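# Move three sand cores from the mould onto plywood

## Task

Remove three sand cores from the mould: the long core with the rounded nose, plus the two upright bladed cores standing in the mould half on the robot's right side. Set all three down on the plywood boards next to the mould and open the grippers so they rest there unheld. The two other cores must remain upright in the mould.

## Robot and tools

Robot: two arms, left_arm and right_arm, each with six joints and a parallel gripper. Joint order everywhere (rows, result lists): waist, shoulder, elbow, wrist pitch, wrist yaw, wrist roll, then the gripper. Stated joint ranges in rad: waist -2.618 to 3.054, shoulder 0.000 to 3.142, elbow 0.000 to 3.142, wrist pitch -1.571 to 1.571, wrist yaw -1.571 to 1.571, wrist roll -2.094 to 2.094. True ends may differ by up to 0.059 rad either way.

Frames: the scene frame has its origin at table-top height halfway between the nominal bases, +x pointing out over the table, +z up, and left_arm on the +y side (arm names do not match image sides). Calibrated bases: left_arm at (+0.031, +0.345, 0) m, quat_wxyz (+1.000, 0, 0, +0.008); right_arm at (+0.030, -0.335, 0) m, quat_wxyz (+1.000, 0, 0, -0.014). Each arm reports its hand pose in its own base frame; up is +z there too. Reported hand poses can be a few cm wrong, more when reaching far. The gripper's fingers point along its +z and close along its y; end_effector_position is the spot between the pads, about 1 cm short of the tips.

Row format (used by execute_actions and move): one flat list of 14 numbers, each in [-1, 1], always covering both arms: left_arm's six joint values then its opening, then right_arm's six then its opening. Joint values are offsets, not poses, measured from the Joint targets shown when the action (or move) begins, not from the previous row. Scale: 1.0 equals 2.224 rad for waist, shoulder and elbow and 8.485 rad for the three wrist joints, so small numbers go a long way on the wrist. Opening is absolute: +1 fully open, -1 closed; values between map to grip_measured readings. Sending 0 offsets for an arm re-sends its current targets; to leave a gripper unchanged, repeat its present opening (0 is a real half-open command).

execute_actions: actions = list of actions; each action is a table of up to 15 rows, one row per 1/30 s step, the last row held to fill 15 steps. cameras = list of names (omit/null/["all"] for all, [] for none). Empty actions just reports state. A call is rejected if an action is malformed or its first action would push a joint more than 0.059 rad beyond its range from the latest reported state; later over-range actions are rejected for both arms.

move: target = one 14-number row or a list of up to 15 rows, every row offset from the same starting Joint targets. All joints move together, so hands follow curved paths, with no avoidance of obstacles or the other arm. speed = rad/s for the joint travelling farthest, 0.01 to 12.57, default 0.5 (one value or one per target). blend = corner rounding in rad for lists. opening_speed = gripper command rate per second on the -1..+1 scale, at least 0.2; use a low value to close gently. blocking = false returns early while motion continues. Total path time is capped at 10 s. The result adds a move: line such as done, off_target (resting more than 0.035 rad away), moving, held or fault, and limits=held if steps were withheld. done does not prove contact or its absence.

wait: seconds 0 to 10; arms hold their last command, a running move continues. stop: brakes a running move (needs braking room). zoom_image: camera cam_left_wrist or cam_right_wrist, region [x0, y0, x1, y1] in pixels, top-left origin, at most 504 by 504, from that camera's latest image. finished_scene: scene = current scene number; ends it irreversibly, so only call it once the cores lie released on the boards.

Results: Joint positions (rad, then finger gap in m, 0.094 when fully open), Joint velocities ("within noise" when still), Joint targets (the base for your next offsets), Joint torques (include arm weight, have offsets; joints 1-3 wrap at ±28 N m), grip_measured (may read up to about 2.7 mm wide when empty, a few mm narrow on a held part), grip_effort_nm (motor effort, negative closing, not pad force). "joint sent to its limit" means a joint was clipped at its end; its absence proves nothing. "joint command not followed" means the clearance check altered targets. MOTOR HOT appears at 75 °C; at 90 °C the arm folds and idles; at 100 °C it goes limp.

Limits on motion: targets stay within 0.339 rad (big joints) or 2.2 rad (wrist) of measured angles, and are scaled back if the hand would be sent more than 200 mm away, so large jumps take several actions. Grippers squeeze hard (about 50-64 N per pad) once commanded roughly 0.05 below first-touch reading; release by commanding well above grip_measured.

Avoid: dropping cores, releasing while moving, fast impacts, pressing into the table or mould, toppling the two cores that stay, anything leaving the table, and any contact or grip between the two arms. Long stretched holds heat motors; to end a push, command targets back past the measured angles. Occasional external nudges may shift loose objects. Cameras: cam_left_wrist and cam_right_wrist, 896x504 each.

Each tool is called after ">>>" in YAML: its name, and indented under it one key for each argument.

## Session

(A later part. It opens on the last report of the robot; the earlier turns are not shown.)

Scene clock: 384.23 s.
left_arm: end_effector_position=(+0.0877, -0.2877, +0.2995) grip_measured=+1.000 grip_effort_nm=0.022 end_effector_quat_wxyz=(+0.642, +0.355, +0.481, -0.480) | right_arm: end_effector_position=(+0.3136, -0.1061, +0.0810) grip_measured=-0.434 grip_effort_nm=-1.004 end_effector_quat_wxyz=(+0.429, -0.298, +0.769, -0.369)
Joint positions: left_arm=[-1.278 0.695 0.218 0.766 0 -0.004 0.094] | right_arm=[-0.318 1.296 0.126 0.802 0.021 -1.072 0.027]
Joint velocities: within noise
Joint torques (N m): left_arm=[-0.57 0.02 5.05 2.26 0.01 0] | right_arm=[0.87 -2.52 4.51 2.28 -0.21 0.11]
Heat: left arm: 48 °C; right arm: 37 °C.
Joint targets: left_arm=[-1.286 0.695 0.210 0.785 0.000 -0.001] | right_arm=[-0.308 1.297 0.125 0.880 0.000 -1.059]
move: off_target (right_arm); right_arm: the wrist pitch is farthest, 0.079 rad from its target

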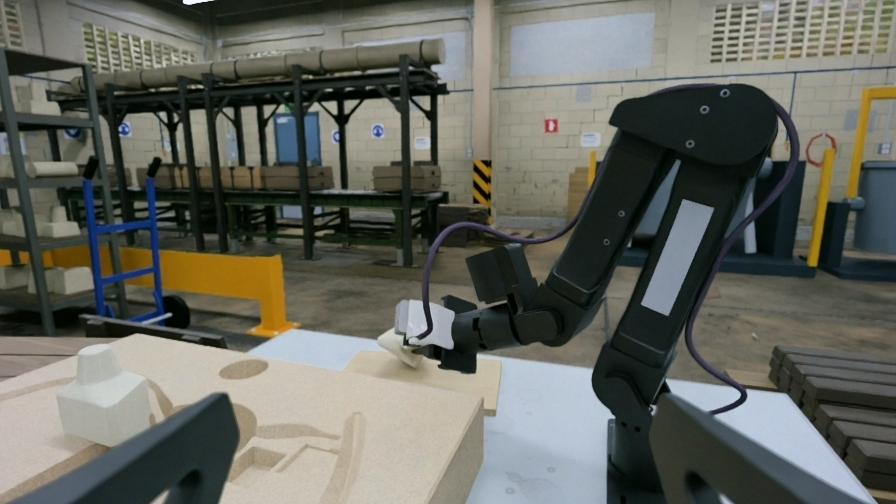

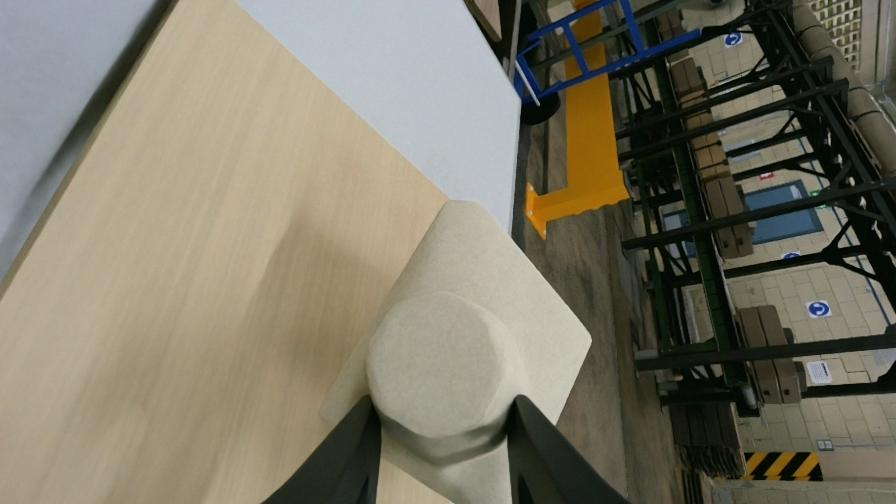

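>>> move:
  target: [0,0,0,0,0,0,1,0,0.0913,-0.022,0.0354,0,0,-0.7]
  speed: 0.15

>>> zoom_image:
  camera: "cam_left_wrist"
  region: [330, 250, 530, 400]

Scene clock: 391.03 s.
left_arm: end_effector_position=(+0.0877, -0.2877, +0.2995) grip_measured=+1.000 grip_effort_nm=0.032 end_effector_quat_wxyz=(+0.642, +0.355, +0.481, -0.480) | right_arm: end_effector_position=(+0.3177, -0.1068, +0.0774) grip_measured=-0.434 grip_effort_nm=-1.004 end_effector_quat_wxyz=(+0.453, -0.291, +0.748, -0.388)
Joint positions: left_arm=[-1.278 0.695 0.218 0.766 0 -0.004 0.094] | right_arm=[-0.316 1.495 0.08 1.123 0.021 -1.073 0.027]
Joint velocities: within noise
Joint torques (N m): left_arm=[-0.54 0.06 5.03 2.26 -0.01 -0.02] | right_arm=[0.76 -2.66 3.23 2.07 -0.21 0.11]
Heat: left arm: 48 °C; right arm: 40 °C.
Joint targets: left_arm=[-1.286 0.695 0.210 0.785 0.000 -0.001] | right_arm=[-0.308 1.500 0.077 1.181 0.000 -1.059]
move: off_target (right_arm); right_arm: the wrist pitch is farthest, 0.058 rad from its target

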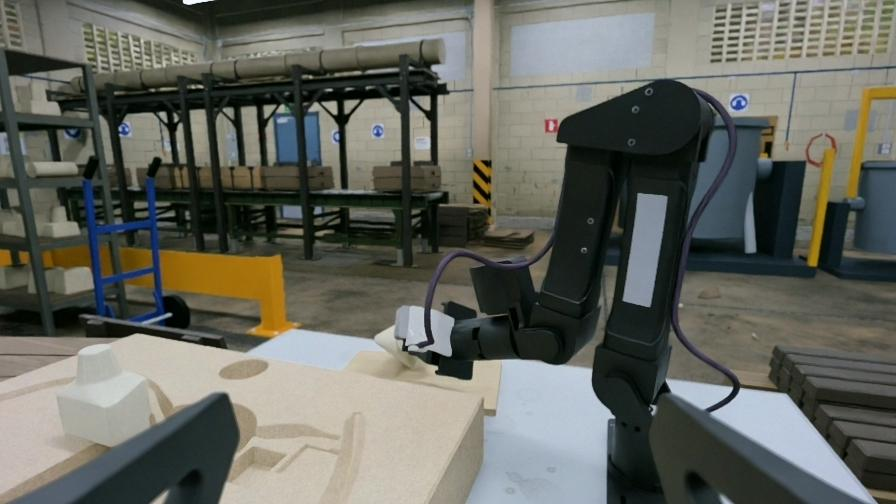

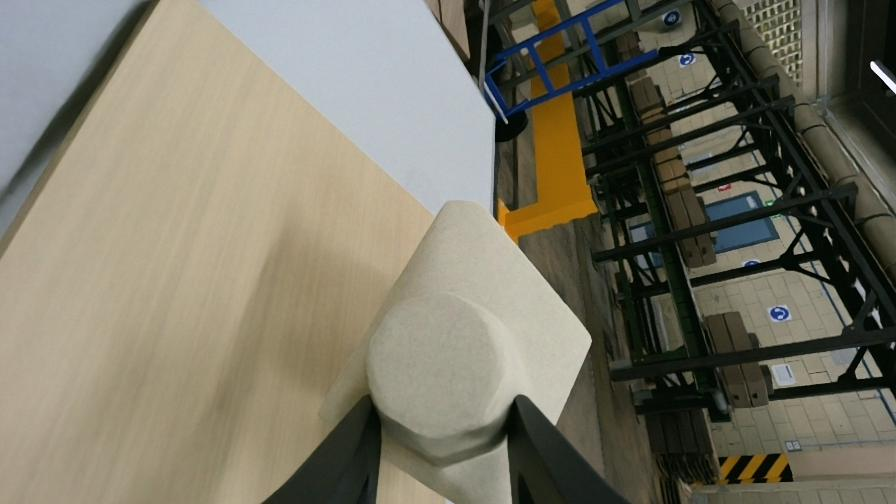

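Scaled by 2.520.

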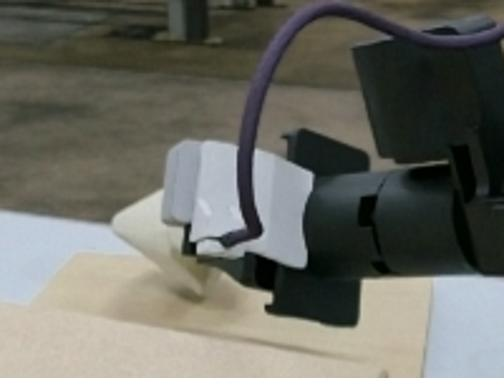

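>>> move:
  target:
    - [0,0,0,0,0,0,1,0,-0.1187,0.0286,-0.046,0,0,-0.7]
    - [0,0,0,0,0,0,1,0,-0.1187,0.0286,-0.046,0,0.0542,-0.7]
    - [0,0,0,0,0,0,1,0,0,0,0,0,0.0542,-0.7]
  speed: 0.3

>>> zoom_image:
  camera: "cam_left_wrist"
  region: [330, 250, 530, 400]

Scene clock: 405.93 s.
left_arm: end_effector_position=(+0.0877, -0.2877, +0.2995) grip_measured=+1.000 grip_effort_nm=0.027 end_effector_quat_wxyz=(+0.642, +0.355, +0.481, -0.480) | right_arm: end_effector_position=(+0.3207, -0.1083, +0.0869) grip_measured=-0.434 grip_effort_nm=-1.009 end_effector_quat_wxyz=(+0.540, -0.116, +0.783, -0.286)
Joint positions: left_arm=[-1.278 0.695 0.218 0.766 0 -0.004 0.094] | right_arm=[-0.316 1.489 0.084 1.148 0.023 -0.628 0.027]
Joint velocities: within noise
Joint torques (N m): left_arm=[-0.49 0.12 4.97 2.28 0.01 0] | right_arm=[0.75 -2.29 3 1.85 -0.24 0.28]
Heat: left arm: 49 °C; right arm: 40 °C.
Joint targets: left_arm=[-1.286 0.695 0.210 0.785 0.000 -0.001] | right_arm=[-0.308 1.500 0.077 1.181 0.000 -0.599]
move: done

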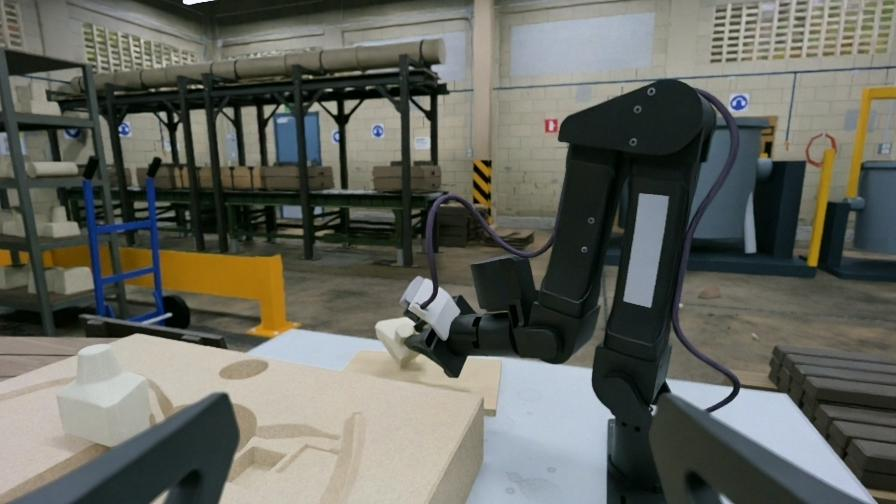

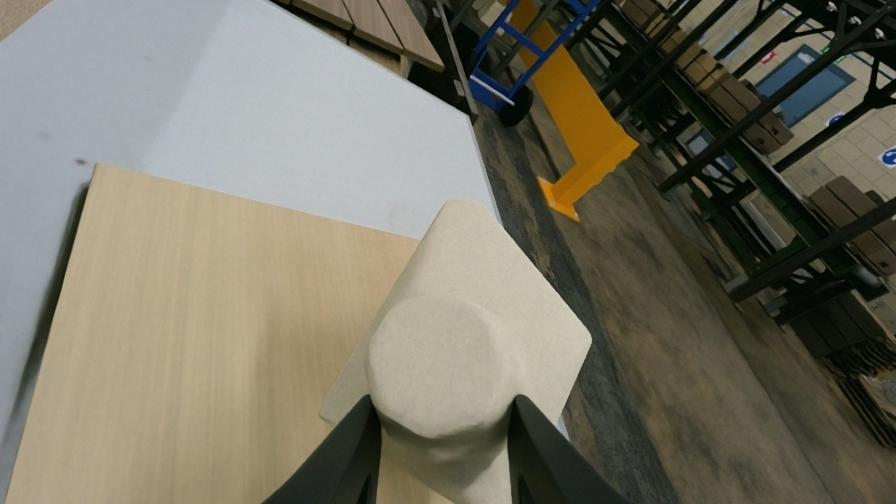

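Scaled by 2.520.

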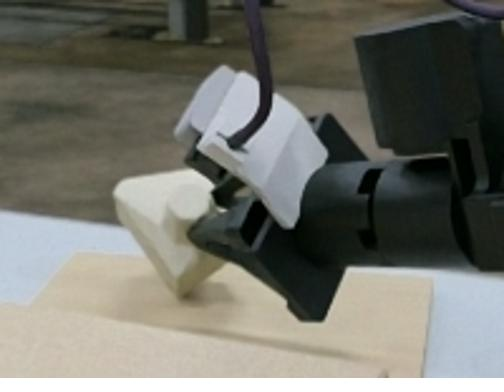

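>>> move:
  target: [0,0,0,0,0,0,1,0,0.09,-0.01,0.0295,0,0.0212,-0.7]
  speed: 0.2

>>> zoom_image:
  camera: "cam_left_wrist"
  region: [330, 250, 530, 400]

Scene clock: 413.50 s.
left_arm: end_effector_position=(+0.0877, -0.2877, +0.2995) grip_measured=+1.000 grip_effort_nm=0.037 end_effector_quat_wxyz=(+0.642, +0.355, +0.481, -0.480) | right_arm: end_effector_position=(+0.3190, -0.1121, +0.0669) grip_measured=-0.441 grip_effort_nm=-1.004 end_effector_quat_wxyz=(+0.554, -0.038, +0.796, -0.242)
Joint positions: left_arm=[-1.278 0.695 0.218 0.766 0 -0.004 0.094] | right_arm=[-0.316 1.68 0.069 1.338 0.047 -0.446 0.026]
Joint velocities: within noise
Joint torques (N m): left_arm=[-0.5 0.09 5.04 2.26 0.02 -0.03] | right_arm=[0.73 -2.13 1.44 2.42 -0.45 0.22]
Heat: left arm: 49 °C; right arm: 41 °C.
Joint targets: left_arm=[-1.286 0.695 0.210 0.785 0.000 -0.001] | right_arm=[-0.308 1.701 0.054 1.431 0.000 -0.419]
move: off_target (right_arm); right_arm: the wrist pitch is farthest, 0.093 rad from its target

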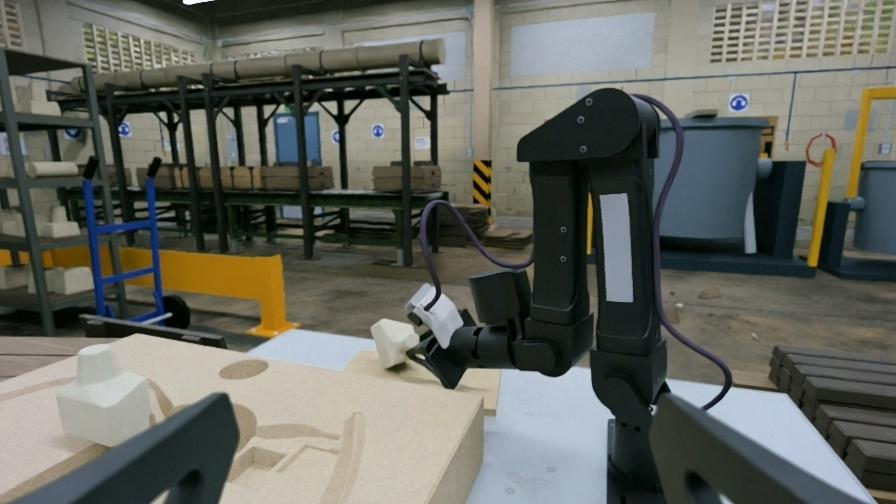

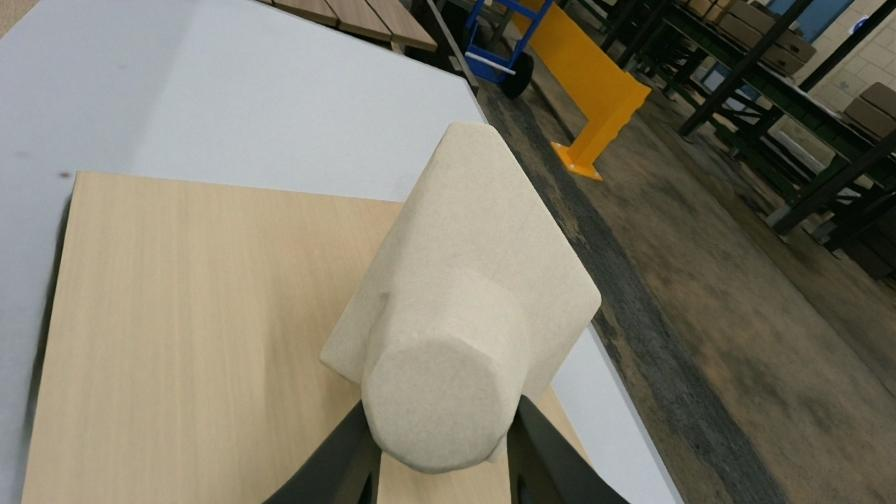

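Scaled by 2.520.

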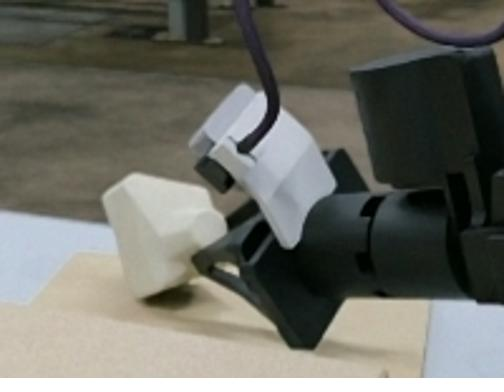

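>>> move:
  target: [0,0,0,0,0,0,1,0,0,0,-0.0236,0,0,-0.6]
  speed: 0.15

>>> zoom_image:
  camera: "cam_left_wrist"
  region: [330, 250, 530, 400]

Scene clock: 418.20 s.
left_arm: end_effector_position=(+0.0877, -0.2877, +0.2995) grip_measured=+1.000 grip_effort_nm=0.027 end_effector_quat_wxyz=(+0.642, +0.355, +0.481, -0.480) | right_arm: end_effector_position=(+0.3172, -0.1119, +0.0610) grip_measured=-0.445 grip_effort_nm=-1.004 end_effector_quat_wxyz=(+0.545, -0.037, +0.803, -0.238)
Joint positions: left_arm=[-1.278 0.695 0.218 0.766 0 -0.004 0.094] | right_arm=[-0.316 1.68 0.069 1.313 0.049 -0.443 0.026]
Joint velocities: within noise
Joint torques (N m): left_arm=[-0.54 0.08 5.08 2.26 0.01 0] | right_arm=[0.76 -2.15 1.43 0.78 -0.48 0.23]
Heat: left arm: 49 °C; right arm: 42 °C.
Joint targets: left_arm=[-1.286 0.695 0.210 0.785 0.000 -0.001] | right_arm=[-0.308 1.701 0.054 1.231 0.000 -0.419]
move: off_target (right_arm); right_arm: the wrist pitch is farthest, 0.083 rad from its target

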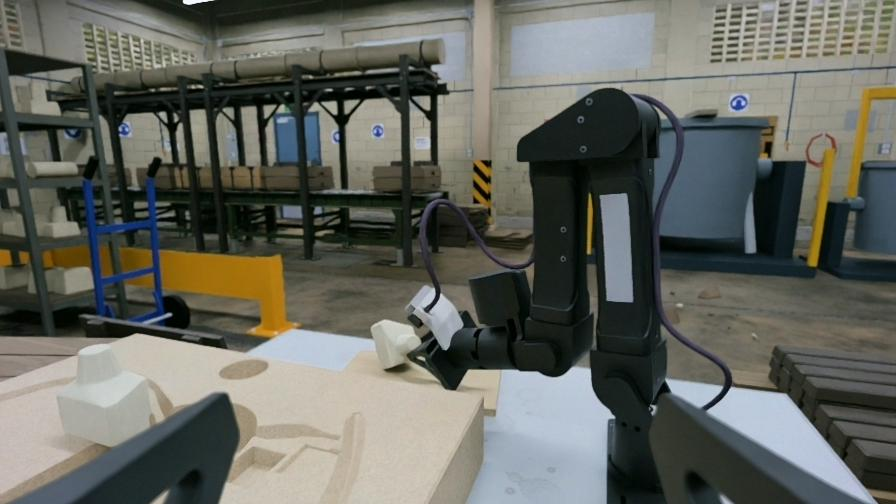

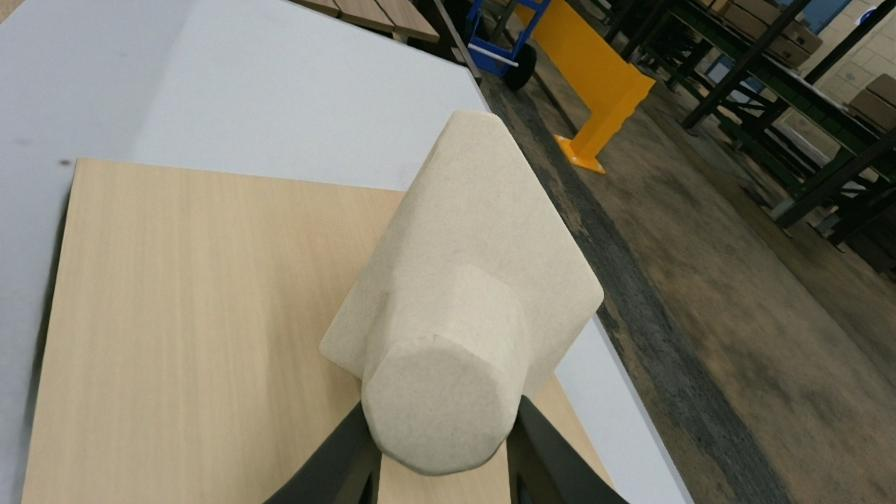

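Scaled by 2.520.

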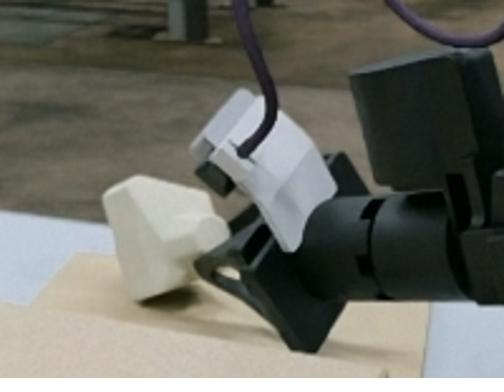

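>>> move:
  target: [0,0,0,0,0,0,1,0,0,0,-0.02,0,0,-0.6]
  speed: 0.15
  cameras: ["cam_left_wrist"]

>>> zoom_image:
  camera: "cam_left_wrist"
  region: [330, 250, 530, 400]

>>> move:
  target: [0,0,0,0,0,0,1,0,0,0,0,0,0,-0.2]
  opening_speed: 0.2
  cameras: ["cam_left_wrist"]

>>> zoom_image:
  camera: "cam_left_wrist"
  region: [330, 250, 530, 400]

Scene clock: 424.30 s.
left_arm: end_effector_position=(+0.0877, -0.2877, +0.2995) grip_measured=+1.000 grip_effort_nm=0.037 end_effector_quat_wxyz=(+0.642, +0.355, +0.481, -0.480) | right_arm: end_effector_position=(+0.3119, -0.1116, +0.0462) grip_measured=-0.477 grip_effort_nm=-1.004 end_effector_quat_wxyz=(+0.520, -0.036, +0.821, -0.232)
Joint positions: left_arm=[-1.278 0.695 0.218 0.766 0 -0.004 0.094] | right_arm=[-0.316 1.68 0.069 1.25 0.056 -0.443 0.025]
Joint velocities: within noise
Joint torques (N m): left_arm=[-0.53 0.03 5.04 2.25 -0.01 -0.01] | right_arm=[0.75 -2.13 1.44 -0.21 -0.55 0.23]
Heat: left arm: 49 °C; right arm: 40 °C.
Joint targets: left_arm=[-1.286 0.695 0.210 0.785 0.000 -0.001] | right_arm=[-0.308 1.701 0.054 1.061 0.000 -0.419]
move: off_target (right_arm); right_arm: the wrist pitch is farthest, 0.189 rad from its target
Images, in order (width x height): cam_left_wrist 896x504.

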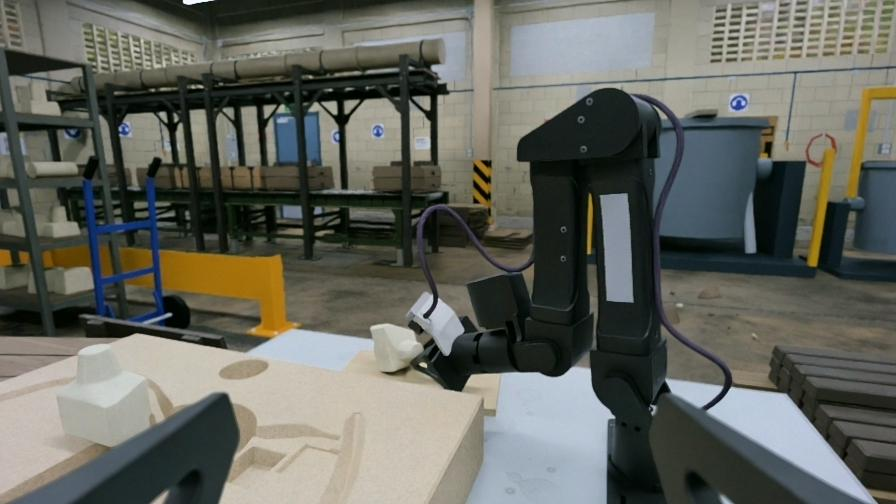

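Scaled by 2.520.

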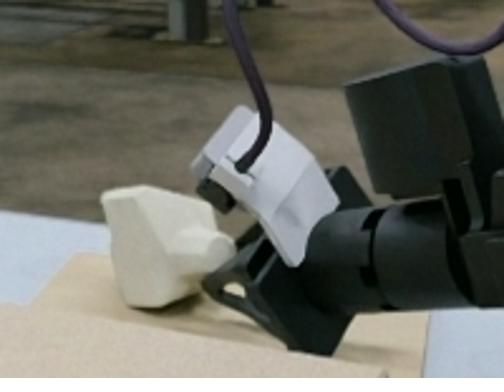

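Scene clock: 426.50 s.
left_arm: end_effector_position=(+0.0877, -0.2877, +0.2995) grip_measured=+1.000 grip_effort_nm=0.022 end_effector_quat_wxyz=(+0.642, +0.355, +0.481, -0.480) | right_arm: end_effector_position=(+0.3082, -0.1051, +0.0306) grip_measured=-0.204 grip_effort_nm=0.242 end_effector_quat_wxyz=(+0.499, -0.040, +0.840, -0.208)
Joint positions: left_arm=[-1.278 0.695 0.218 0.766 0 -0.004 0.094] | right_arm=[-0.316 1.682 0.072 1.182 0.028 -0.429 0.037]
Joint velocities: within noise
Joint torques (N m): left_arm=[-0.47 0.08 5.01 2.26 0 -0.01] | right_arm=[0.76 -2.3 1.18 0.39 -0.28 0.07]
Heat: left arm: 49 °C; right arm: 39 °C.
Joint targets: left_arm=[-1.286 0.695 0.210 0.785 0.000 -0.001] | right_arm=[-0.308 1.701 0.054 1.061 0.000 -0.420]
move: off_target (right_arm); right_arm: the wrist pitch is farthest, 0.121 rad from its target
Images, in order (width x height): cam_left_wrist 896x504.

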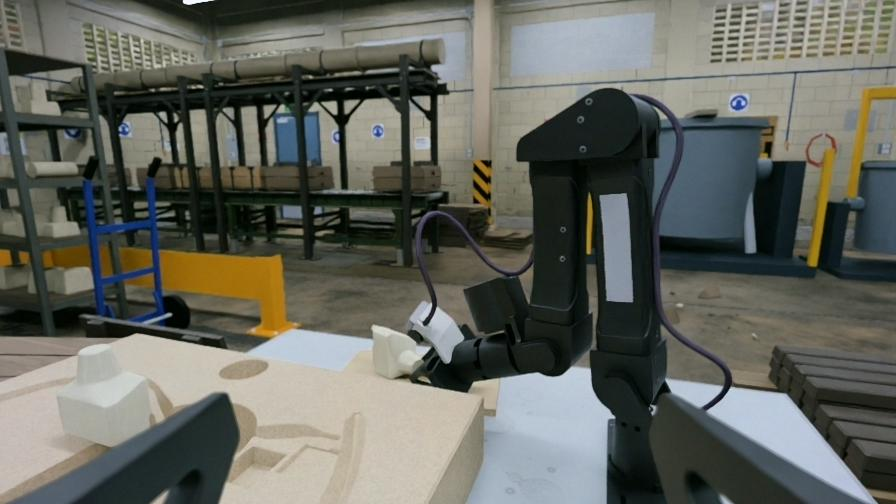

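Scaled by 2.520.

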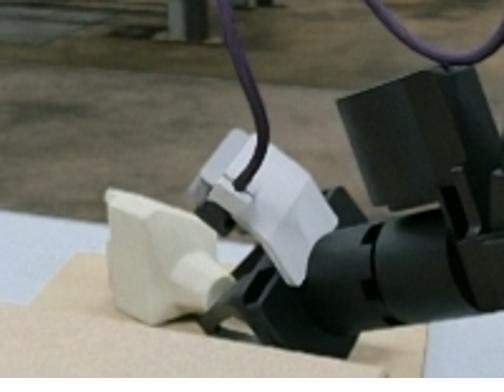

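>>> move:
  target: [0,0,0,0,0,0,1,0,0,0,0.0177,0,0.0495,-0.2]
  speed: 0.3
  cameras: ["cam_right_wrist"]

>>> move:
  target: [0,0,0,0,0,0,1,0,0,0,0,0,0,0.7]
  opening_speed: 0.6
  cameras: ["cam_right_wrist"]

Scene clock: 439.63 s.
left_arm: end_effector_position=(+0.0877, -0.2877, +0.2995) grip_measured=+1.000 grip_effort_nm=0.042 end_effector_quat_wxyz=(+0.642, +0.355, +0.481, -0.480) | right_arm: end_effector_position=(+0.3061, -0.1007, +0.0261) grip_measured=-0.203 grip_effort_nm=0.183 end_effector_quat_wxyz=(+0.526, +0.127, +0.836, -0.093)
Joint positions: left_arm=[-1.278 0.695 0.218 0.766 0 -0.004 0.094] | right_arm=[-0.316 1.689 0.064 1.181 0.008 -0.02 0.037]
Joint velocities: within noise
Joint torques (N m): left_arm=[-0.51 0.09 5.01 2.25 0.02 -0.02] | right_arm=[0.76 -2.81 1.68 1.77 -0.09 0.21]
Heat: left arm: 49 °C; right arm: 38 °C.
Joint targets: left_arm=[-1.286 0.695 0.210 0.785 0.000 -0.001] | right_arm=[-0.308 1.701 0.054 1.211 0.000 0.001]
move: done
Images, in order (width x height): cam_right_wrist 896x504.

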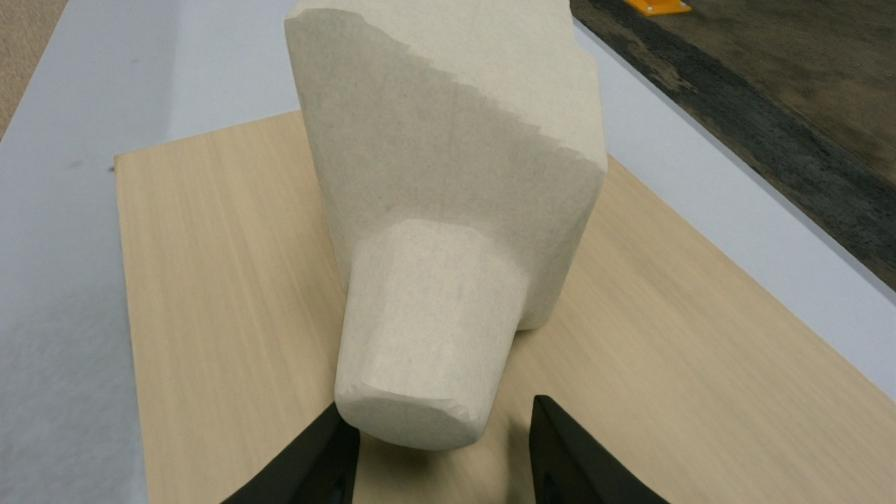

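Scene clock: 441.33 s.
left_arm: end_effector_position=(+0.0877, -0.2877, +0.2995) grip_measured=+1.000 grip_effort_nm=0.027 end_effector_quat_wxyz=(+0.642, +0.355, +0.481, -0.480) | right_arm: end_effector_position=(+0.3062, -0.1006, +0.0263) grip_measured=+0.697 grip_effort_nm=0.178 end_effector_quat_wxyz=(+0.526, +0.128, +0.836, -0.092)
Joint positions: left_arm=[-1.278 0.695 0.218 0.766 0 -0.004 0.094] | right_arm=[-0.316 1.689 0.064 1.181 0.007 -0.017 0.08]
Joint velocities: within noise
Joint torques (N m): left_arm=[-0.57 0.02 5.04 2.27 0.01 -0.02] | right_arm=[0.76 -2.8 1.63 1.76 -0.09 0.15]
Heat: left arm: 49 °C; right arm: 38 °C.
Joint targets: left_arm=[-1.286 0.695 0.210 0.785 0.000 -0.001] | right_arm=[-0.308 1.701 0.054 1.211 0.000 0.001]
move: done
Images, in order (width x height): cam_right_wrist 896x504.

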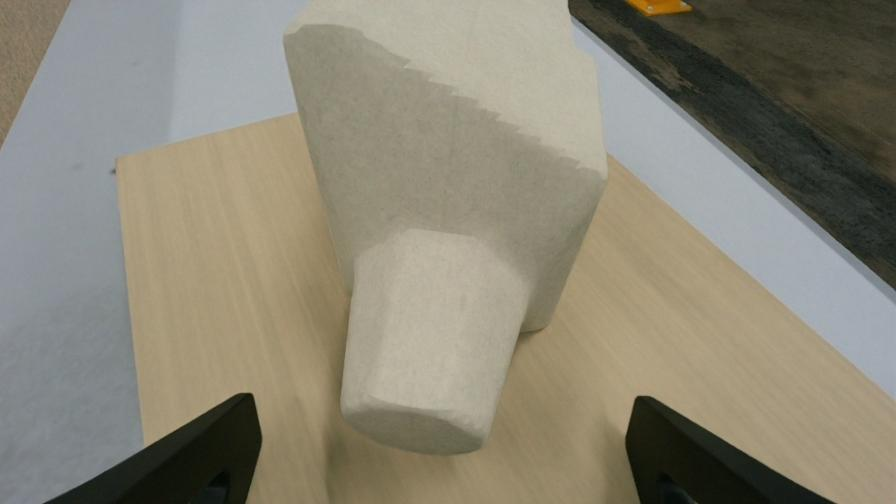

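>>> move:
  target:
    - [0,0,0,0,0,0,1,0,-0.2253,0.0117,-0.0555,0,0,0.7]
    - [0,0,0,0,0,0,1,0,-0.4411,0.1106,-0.1663,0,0,0.7]
    - [0,0,0,0,0,0,1,0,-0.3602,0.4703,-0.2841,0,0,0.7]
  speed: 0.6

Scene clock: 464.03 s.
left_arm: end_effector_position=(+0.0877, -0.2877, +0.2995) grip_measured=+1.000 grip_effort_nm=0.022 end_effector_quat_wxyz=(+0.642, +0.355, +0.481, -0.480) | right_arm: end_effector_position=(+0.2077, -0.0674, +0.2168) grip_measured=+0.697 grip_effort_nm=0.178 end_effector_quat_wxyz=(+0.273, +0.148, +0.949, -0.046)
Joint positions: left_arm=[-1.278 0.695 0.218 0.766 0 -0.004 0.094] | right_arm=[-0.316 0.898 1.074 -1.186 0.002 -0.007 0.08]
Joint velocities: within noise
Joint torques (N m): left_arm=[-0.5 0.03 5.01 2.27 0.04 -0.01] | right_arm=[0.76 -0.39 7.51 0.81 -0.03 0.05]
Heat: left arm: 49 °C; right arm: 41 °C.
Joint targets: left_arm=[-1.286 0.695 0.210 0.785 0.000 -0.001] | right_arm=[-0.308 0.899 1.100 -1.199 0.000 0.000]
move: done

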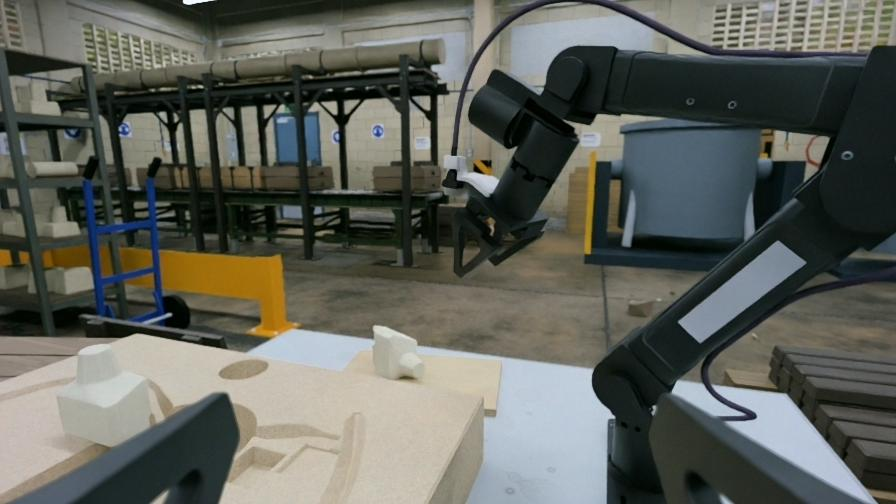

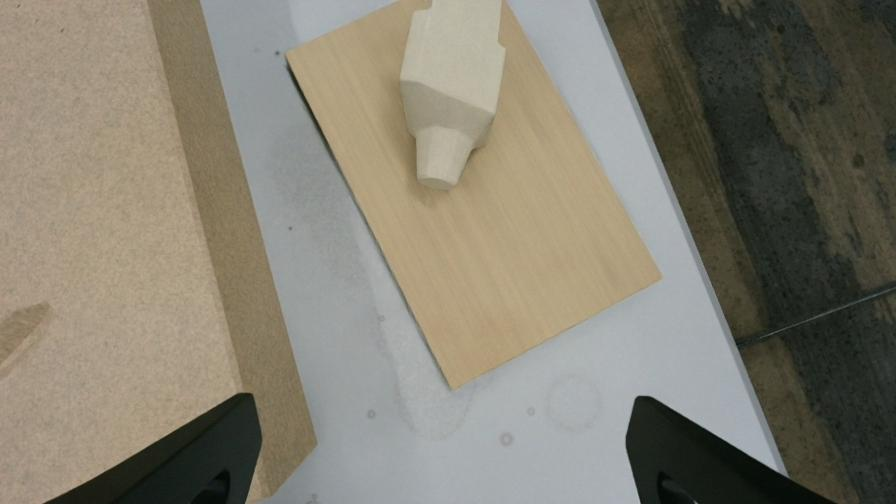

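>>> move:
  target: [0,0,0,0,0,0,1,0.3071,0.5728,0.5778,0.0188,0,0,0.4]
  speed: 0.8
  cameras: ["cam_right_wrist"]

Scene clock: 470.50 s.
left_arm: end_effector_position=(+0.0877, -0.2877, +0.2995) grip_measured=+1.000 grip_effort_nm=0.032 end_effector_quat_wxyz=(+0.642, +0.355, +0.481, -0.480) | right_arm: end_effector_position=(+0.5179, +0.2089, +0.2518) grip_measured=+0.403 grip_effort_nm=-0.125 end_effector_quat_wxyz=(+0.338, -0.181, +0.921, +0.065)
Joint positions: left_arm=[-1.278 0.695 0.218 0.766 0 -0.004 0.094] | right_arm=[0.381 2.169 2.357 -1.057 -0.001 -0.006 0.066]
Joint velocities: within noise
Joint torques (N m): left_arm=[-0.61 0.17 5 2.27 0.01 -0.01] | right_arm=[-0.46 -10.1 7.87 1.27 0 0.04]
Heat: left arm: 50 °C; right arm: 40 °C.
Joint targets: left_arm=[-1.286 0.695 0.210 0.785 0.000 -0.001] | right_arm=[0.376 2.174 2.386 -1.040 0.000 0.001]
move: done
Images, in order (width x height): cam_right_wrist 896x504.

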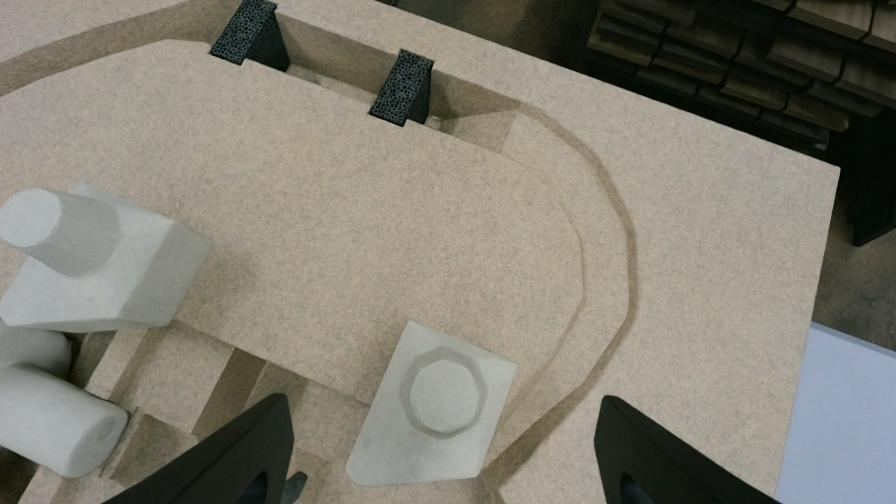

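>>> move:
  target:
    - [0,0,0,0,0,0,1,0,-0.0445,-0.1664,0.0295,0,0,0.4]
    - [0,0,0,0,0,0,1,0,-0.058,-0.2536,0.051,0,0,0.4]
  speed: 0.4
  cameras: ["cam_right_wrist"]

Scene clock: 477.47 s.
left_arm: end_effector_position=(+0.0877, -0.2877, +0.2996) grip_measured=+1.000 grip_effort_nm=0.027 end_effector_quat_wxyz=(+0.642, +0.355, +0.481, -0.480) | right_arm: end_effector_position=(+0.5183, +0.2092, +0.1490) grip_measured=+0.403 grip_effort_nm=-0.125 end_effector_quat_wxyz=(+0.327, -0.182, +0.925, +0.063)
Joint positions: left_arm=[-1.278 0.695 0.218 0.766 0 -0.004 0.094] | right_arm=[0.381 2.09 1.829 -0.631 -0.001 -0.006 0.066]
Joint velocities: within noise
Joint torques (N m): left_arm=[-0.55 0.13 5.05 2.26 0.03 -0.01] | right_arm=[-0.53 -14.13 5.56 1.36 0.01 0.04]
Heat: left arm: 50 °C; right arm: 40 °C.
Joint targets: left_arm=[-1.286 0.695 0.210 0.785 0.000 -0.001] | right_arm=[0.376 2.044 1.822 -0.607 0.000 0.001]
move: off_target (right_arm); right_arm: the shoulder is farthest, 0.045 rad from its target
Images, in order (width x height): cam_right_wrist 896x504.

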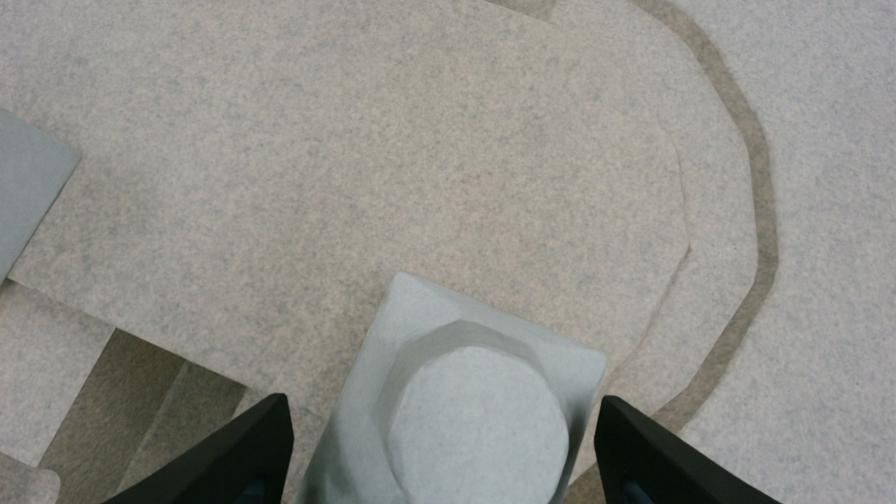

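>>> move:
  target: [0,0,0,0,0,0,1,-0.008,-0.009,0,0,0,0,0.4]
  speed: 0.3
  cameras: ["cam_right_wrist"]

>>> move:
  target: [0,0,0,0,0,0,1,0,0,0,0,0,0,-0.7]
  opening_speed: 0.6
  cameras: ["cam_right_wrist"]

Scene clock: 482.60 s.
left_arm: end_effector_position=(+0.0877, -0.2877, +0.2996) grip_measured=+1.000 grip_effort_nm=0.022 end_effector_quat_wxyz=(+0.642, +0.355, +0.481, -0.480) | right_arm: end_effector_position=(+0.5219, +0.1989, +0.1617) grip_measured=+0.403 grip_effort_nm=-0.125 end_effector_quat_wxyz=(+0.339, -0.172, +0.923, +0.062)
Joint positions: left_arm=[-1.278 0.695 0.218 0.766 0 -0.004 0.094] | right_arm=[0.362 2.067 1.829 -0.629 -0.001 -0.006 0.066]
Joint velocities: within noise
Joint torques (N m): left_arm=[-0.46 0.08 5.04 2.25 0.03 -0.02] | right_arm=[-0.29 -13.74 5.6 1.33 0 0.04]
Heat: left arm: 50 °C; right arm: 43 °C.
Joint targets: left_arm=[-1.286 0.695 0.210 0.785 0.000 -0.001] | right_arm=[0.358 2.024 1.822 -0.607 0.000 0.001]
move: off_target (right_arm); right_arm: the shoulder is farthest, 0.043 rad from its target
Images, in order (width x height): cam_right_wrist 896x504.

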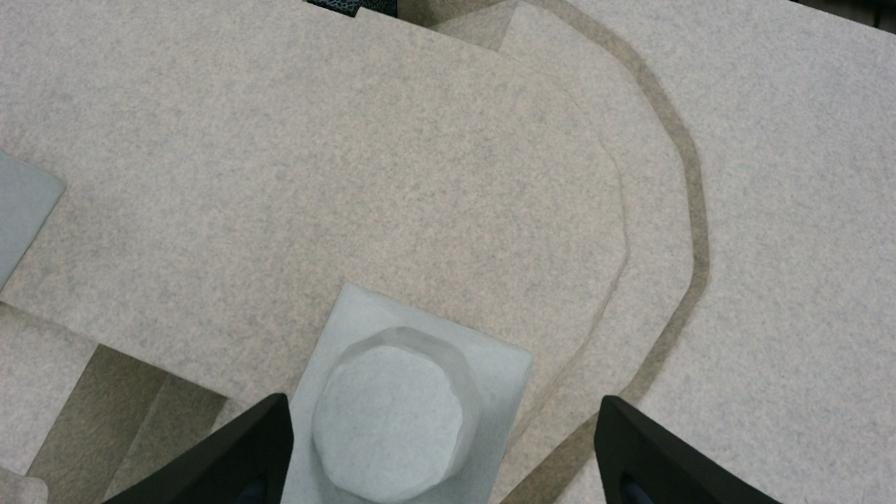

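Scene clock: 484.63 s.
left_arm: end_effector_position=(+0.0877, -0.2877, +0.2996) grip_measured=+1.000 grip_effort_nm=0.027 end_effector_quat_wxyz=(+0.642, +0.355, +0.481, -0.480) | right_arm: end_effector_position=(+0.5208, +0.2022, +0.1618) grip_measured=-0.330 grip_effort_nm=-1.004 end_effector_quat_wxyz=(+0.338, -0.175, +0.922, +0.071)
Joint positions: left_arm=[-1.278 0.695 0.218 0.766 0 -0.004 0.094] | right_arm=[0.362 2.067 1.829 -0.628 -0.021 -0.006 0.031]
Joint velocities: within noise
Joint torques (N m): left_arm=[-0.54 0.05 5.05 2.27 0.02 -0.01] | right_arm=[-0.36 -13.75 5.6 1.33 0.19 0.03]
Heat: left arm: 50 °C; right arm: 45 °C.
Joint targets: left_arm=[-1.286 0.695 0.210 0.785 0.000 -0.001] | right_arm=[0.358 2.024 1.822 -0.607 0.000 0.001]
move: off_target (right_arm); right_arm: the shoulder is farthest, 0.043 rad from its target
Images, in order (width x height): cam_right_wrist 896x504.

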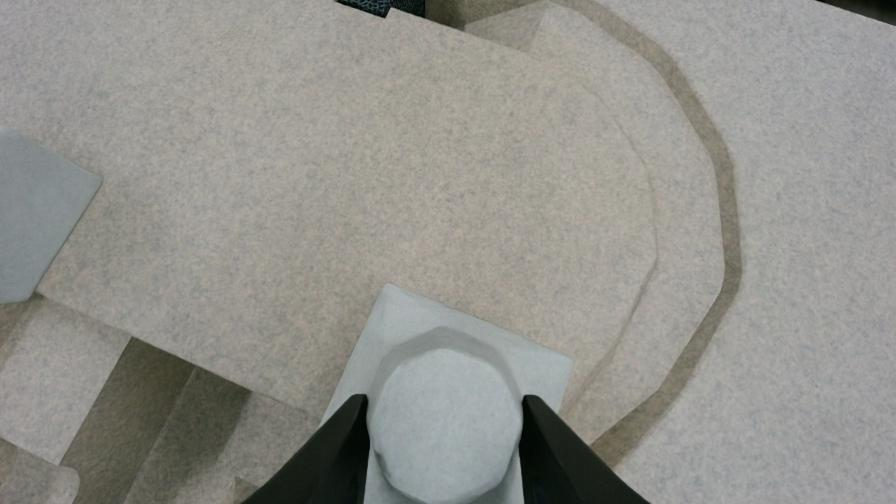

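>>> move:
  target:
    - [0,0,0,0,0,0,1,0.0054,0.0252,0.0508,-0.0121,0,0,-0.7]
    - [0,0,0,0,0,0,1,0.0054,0.0297,0.0958,-0.0227,0,0,-0.7]
    - [0,0,0,0,0,0,1,0.0054,0.0567,0.2127,-0.0463,0,0,-0.7]
  speed: 0.3
  blend: 0.03

Scene clock: 492.80 s.
left_arm: end_effector_position=(+0.0877, -0.2877, +0.2996) grip_measured=+1.000 grip_effort_nm=0.032 end_effector_quat_wxyz=(+0.642, +0.355, +0.481, -0.480) | right_arm: end_effector_position=(+0.5129, +0.1981, +0.2234) grip_measured=-0.332 grip_effort_nm=-1.004 end_effector_quat_wxyz=(+0.307, -0.176, +0.933, +0.058)
Joint positions: left_arm=[-1.278 0.695 0.218 0.766 0 -0.004 0.094] | right_arm=[0.365 2.15 2.248 -1.034 -0.005 -0.006 0.031]
Joint velocities: within noise
Joint torques (N m): left_arm=[-0.54 0.1 5.04 2.27 0.03 0.01] | right_arm=[0.36 -10.37 9.44 1.35 0.04 0.04]
Heat: left arm: 50 °C; right arm: 49 °C.
Joint targets: left_arm=[-1.286 0.695 0.210 0.785 0.000 -0.001] | right_arm=[0.370 2.151 2.295 -1.000 0.000 0.000]
move: off_target (right_arm); right_arm: the elbow is farthest, 0.047 rad from its target

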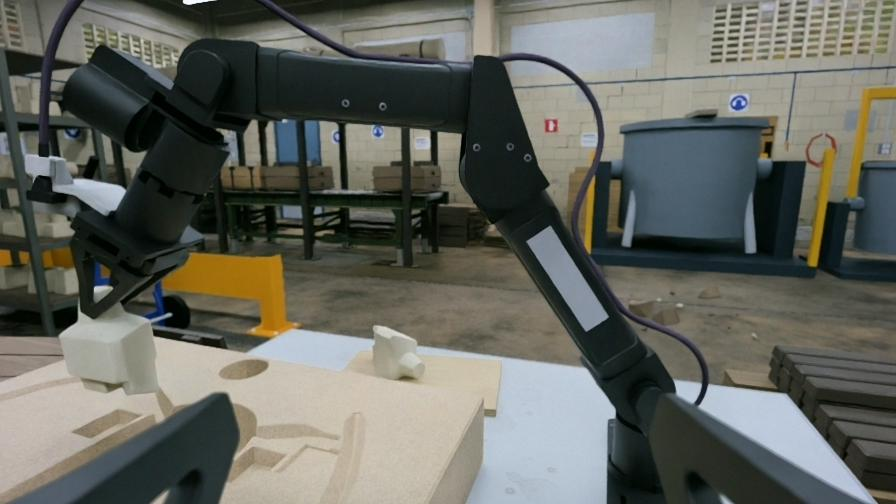

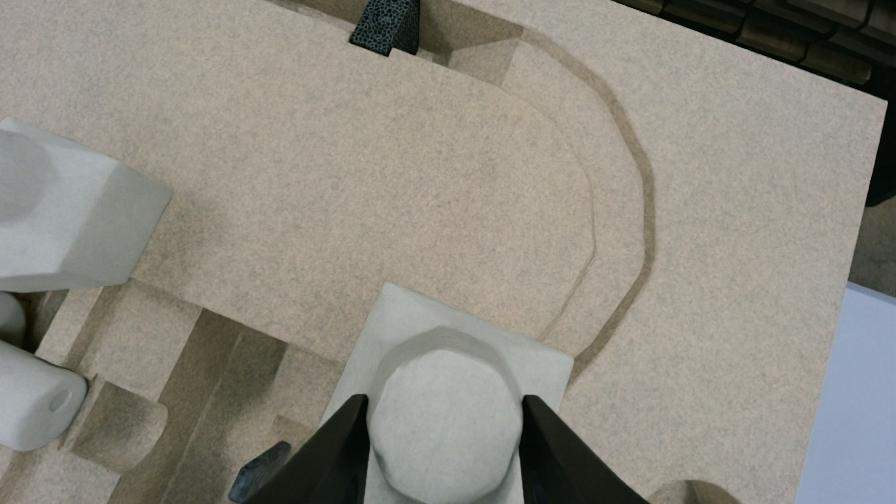

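>>> move:
  target:
    - [0,0,0,0,0,0,1,0,-0.1803,-0.0877,-0.0236,0,0,-0.7]
    - [0,0,0,0,0,0,1,-0.4065,-0.1803,-0.1776,-0.0648,0,-0.0448,-0.7]
    - [0,0,0,0,0,0,1,-0.4065,-0.1003,-0.3112,-0.05,0,-0.0448,-0.7]
  speed: 0.5
  blend: 0.1

>>> zoom_image:
  camera: "cam_left_wrist"
  region: [360, 230, 560, 400]

Scene clock: 513.77 s.
left_arm: end_effector_position=(+0.0877, -0.2877, +0.2996) grip_measured=+1.000 grip_effort_nm=0.032 end_effector_quat_wxyz=(+0.642, +0.355, +0.481, -0.480) | right_arm: end_effector_position=(+0.2752, -0.1604, +0.0962) grip_measured=-0.332 grip_effort_nm=-1.004 end_effector_quat_wxyz=(-0.085, +0.079, +0.992, +0.041)
Joint positions: left_arm=[-1.278 0.695 0.218 0.766 0 -0.004 0.094] | right_arm=[-0.53 1.936 1.596 -1.42 0.001 -0.371 0.031]
Joint velocities: within noise
Joint torques (N m): left_arm=[-0.54 0.12 5.04 2.26 0.04 -0.03] | right_arm=[-0.43 -8.68 5.33 -0.24 -0.02 -0.12]
Heat: left arm: 50 °C; right arm: 45 °C.
Joint targets: left_arm=[-1.286 0.695 0.210 0.785 0.000 -0.001] | right_arm=[-0.535 1.928 1.602 -1.424 0.000 -0.380]
move: done

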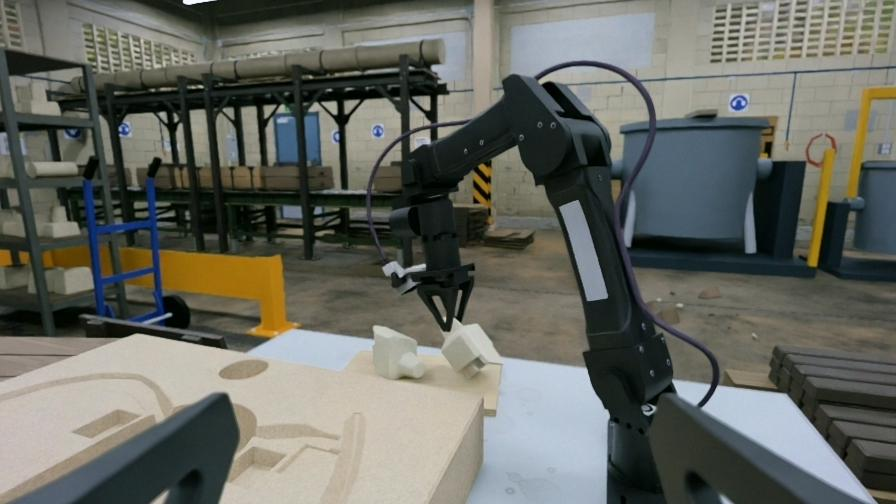

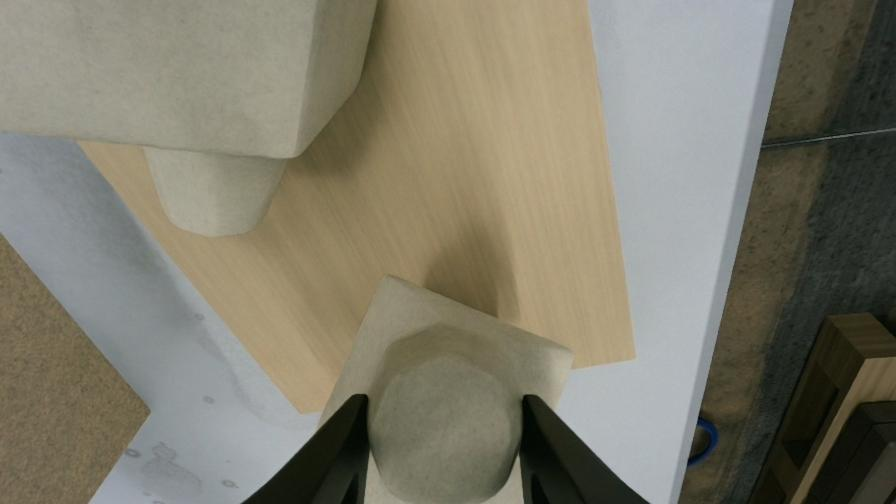

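Scaled by 2.520.

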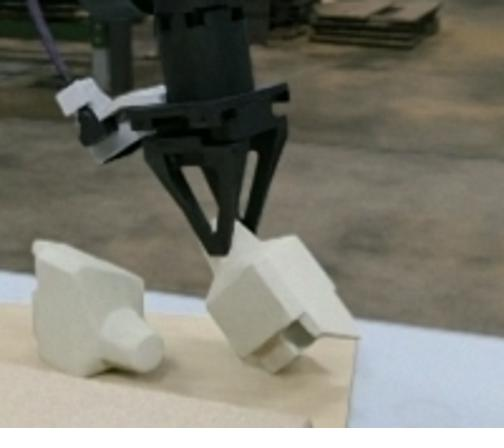

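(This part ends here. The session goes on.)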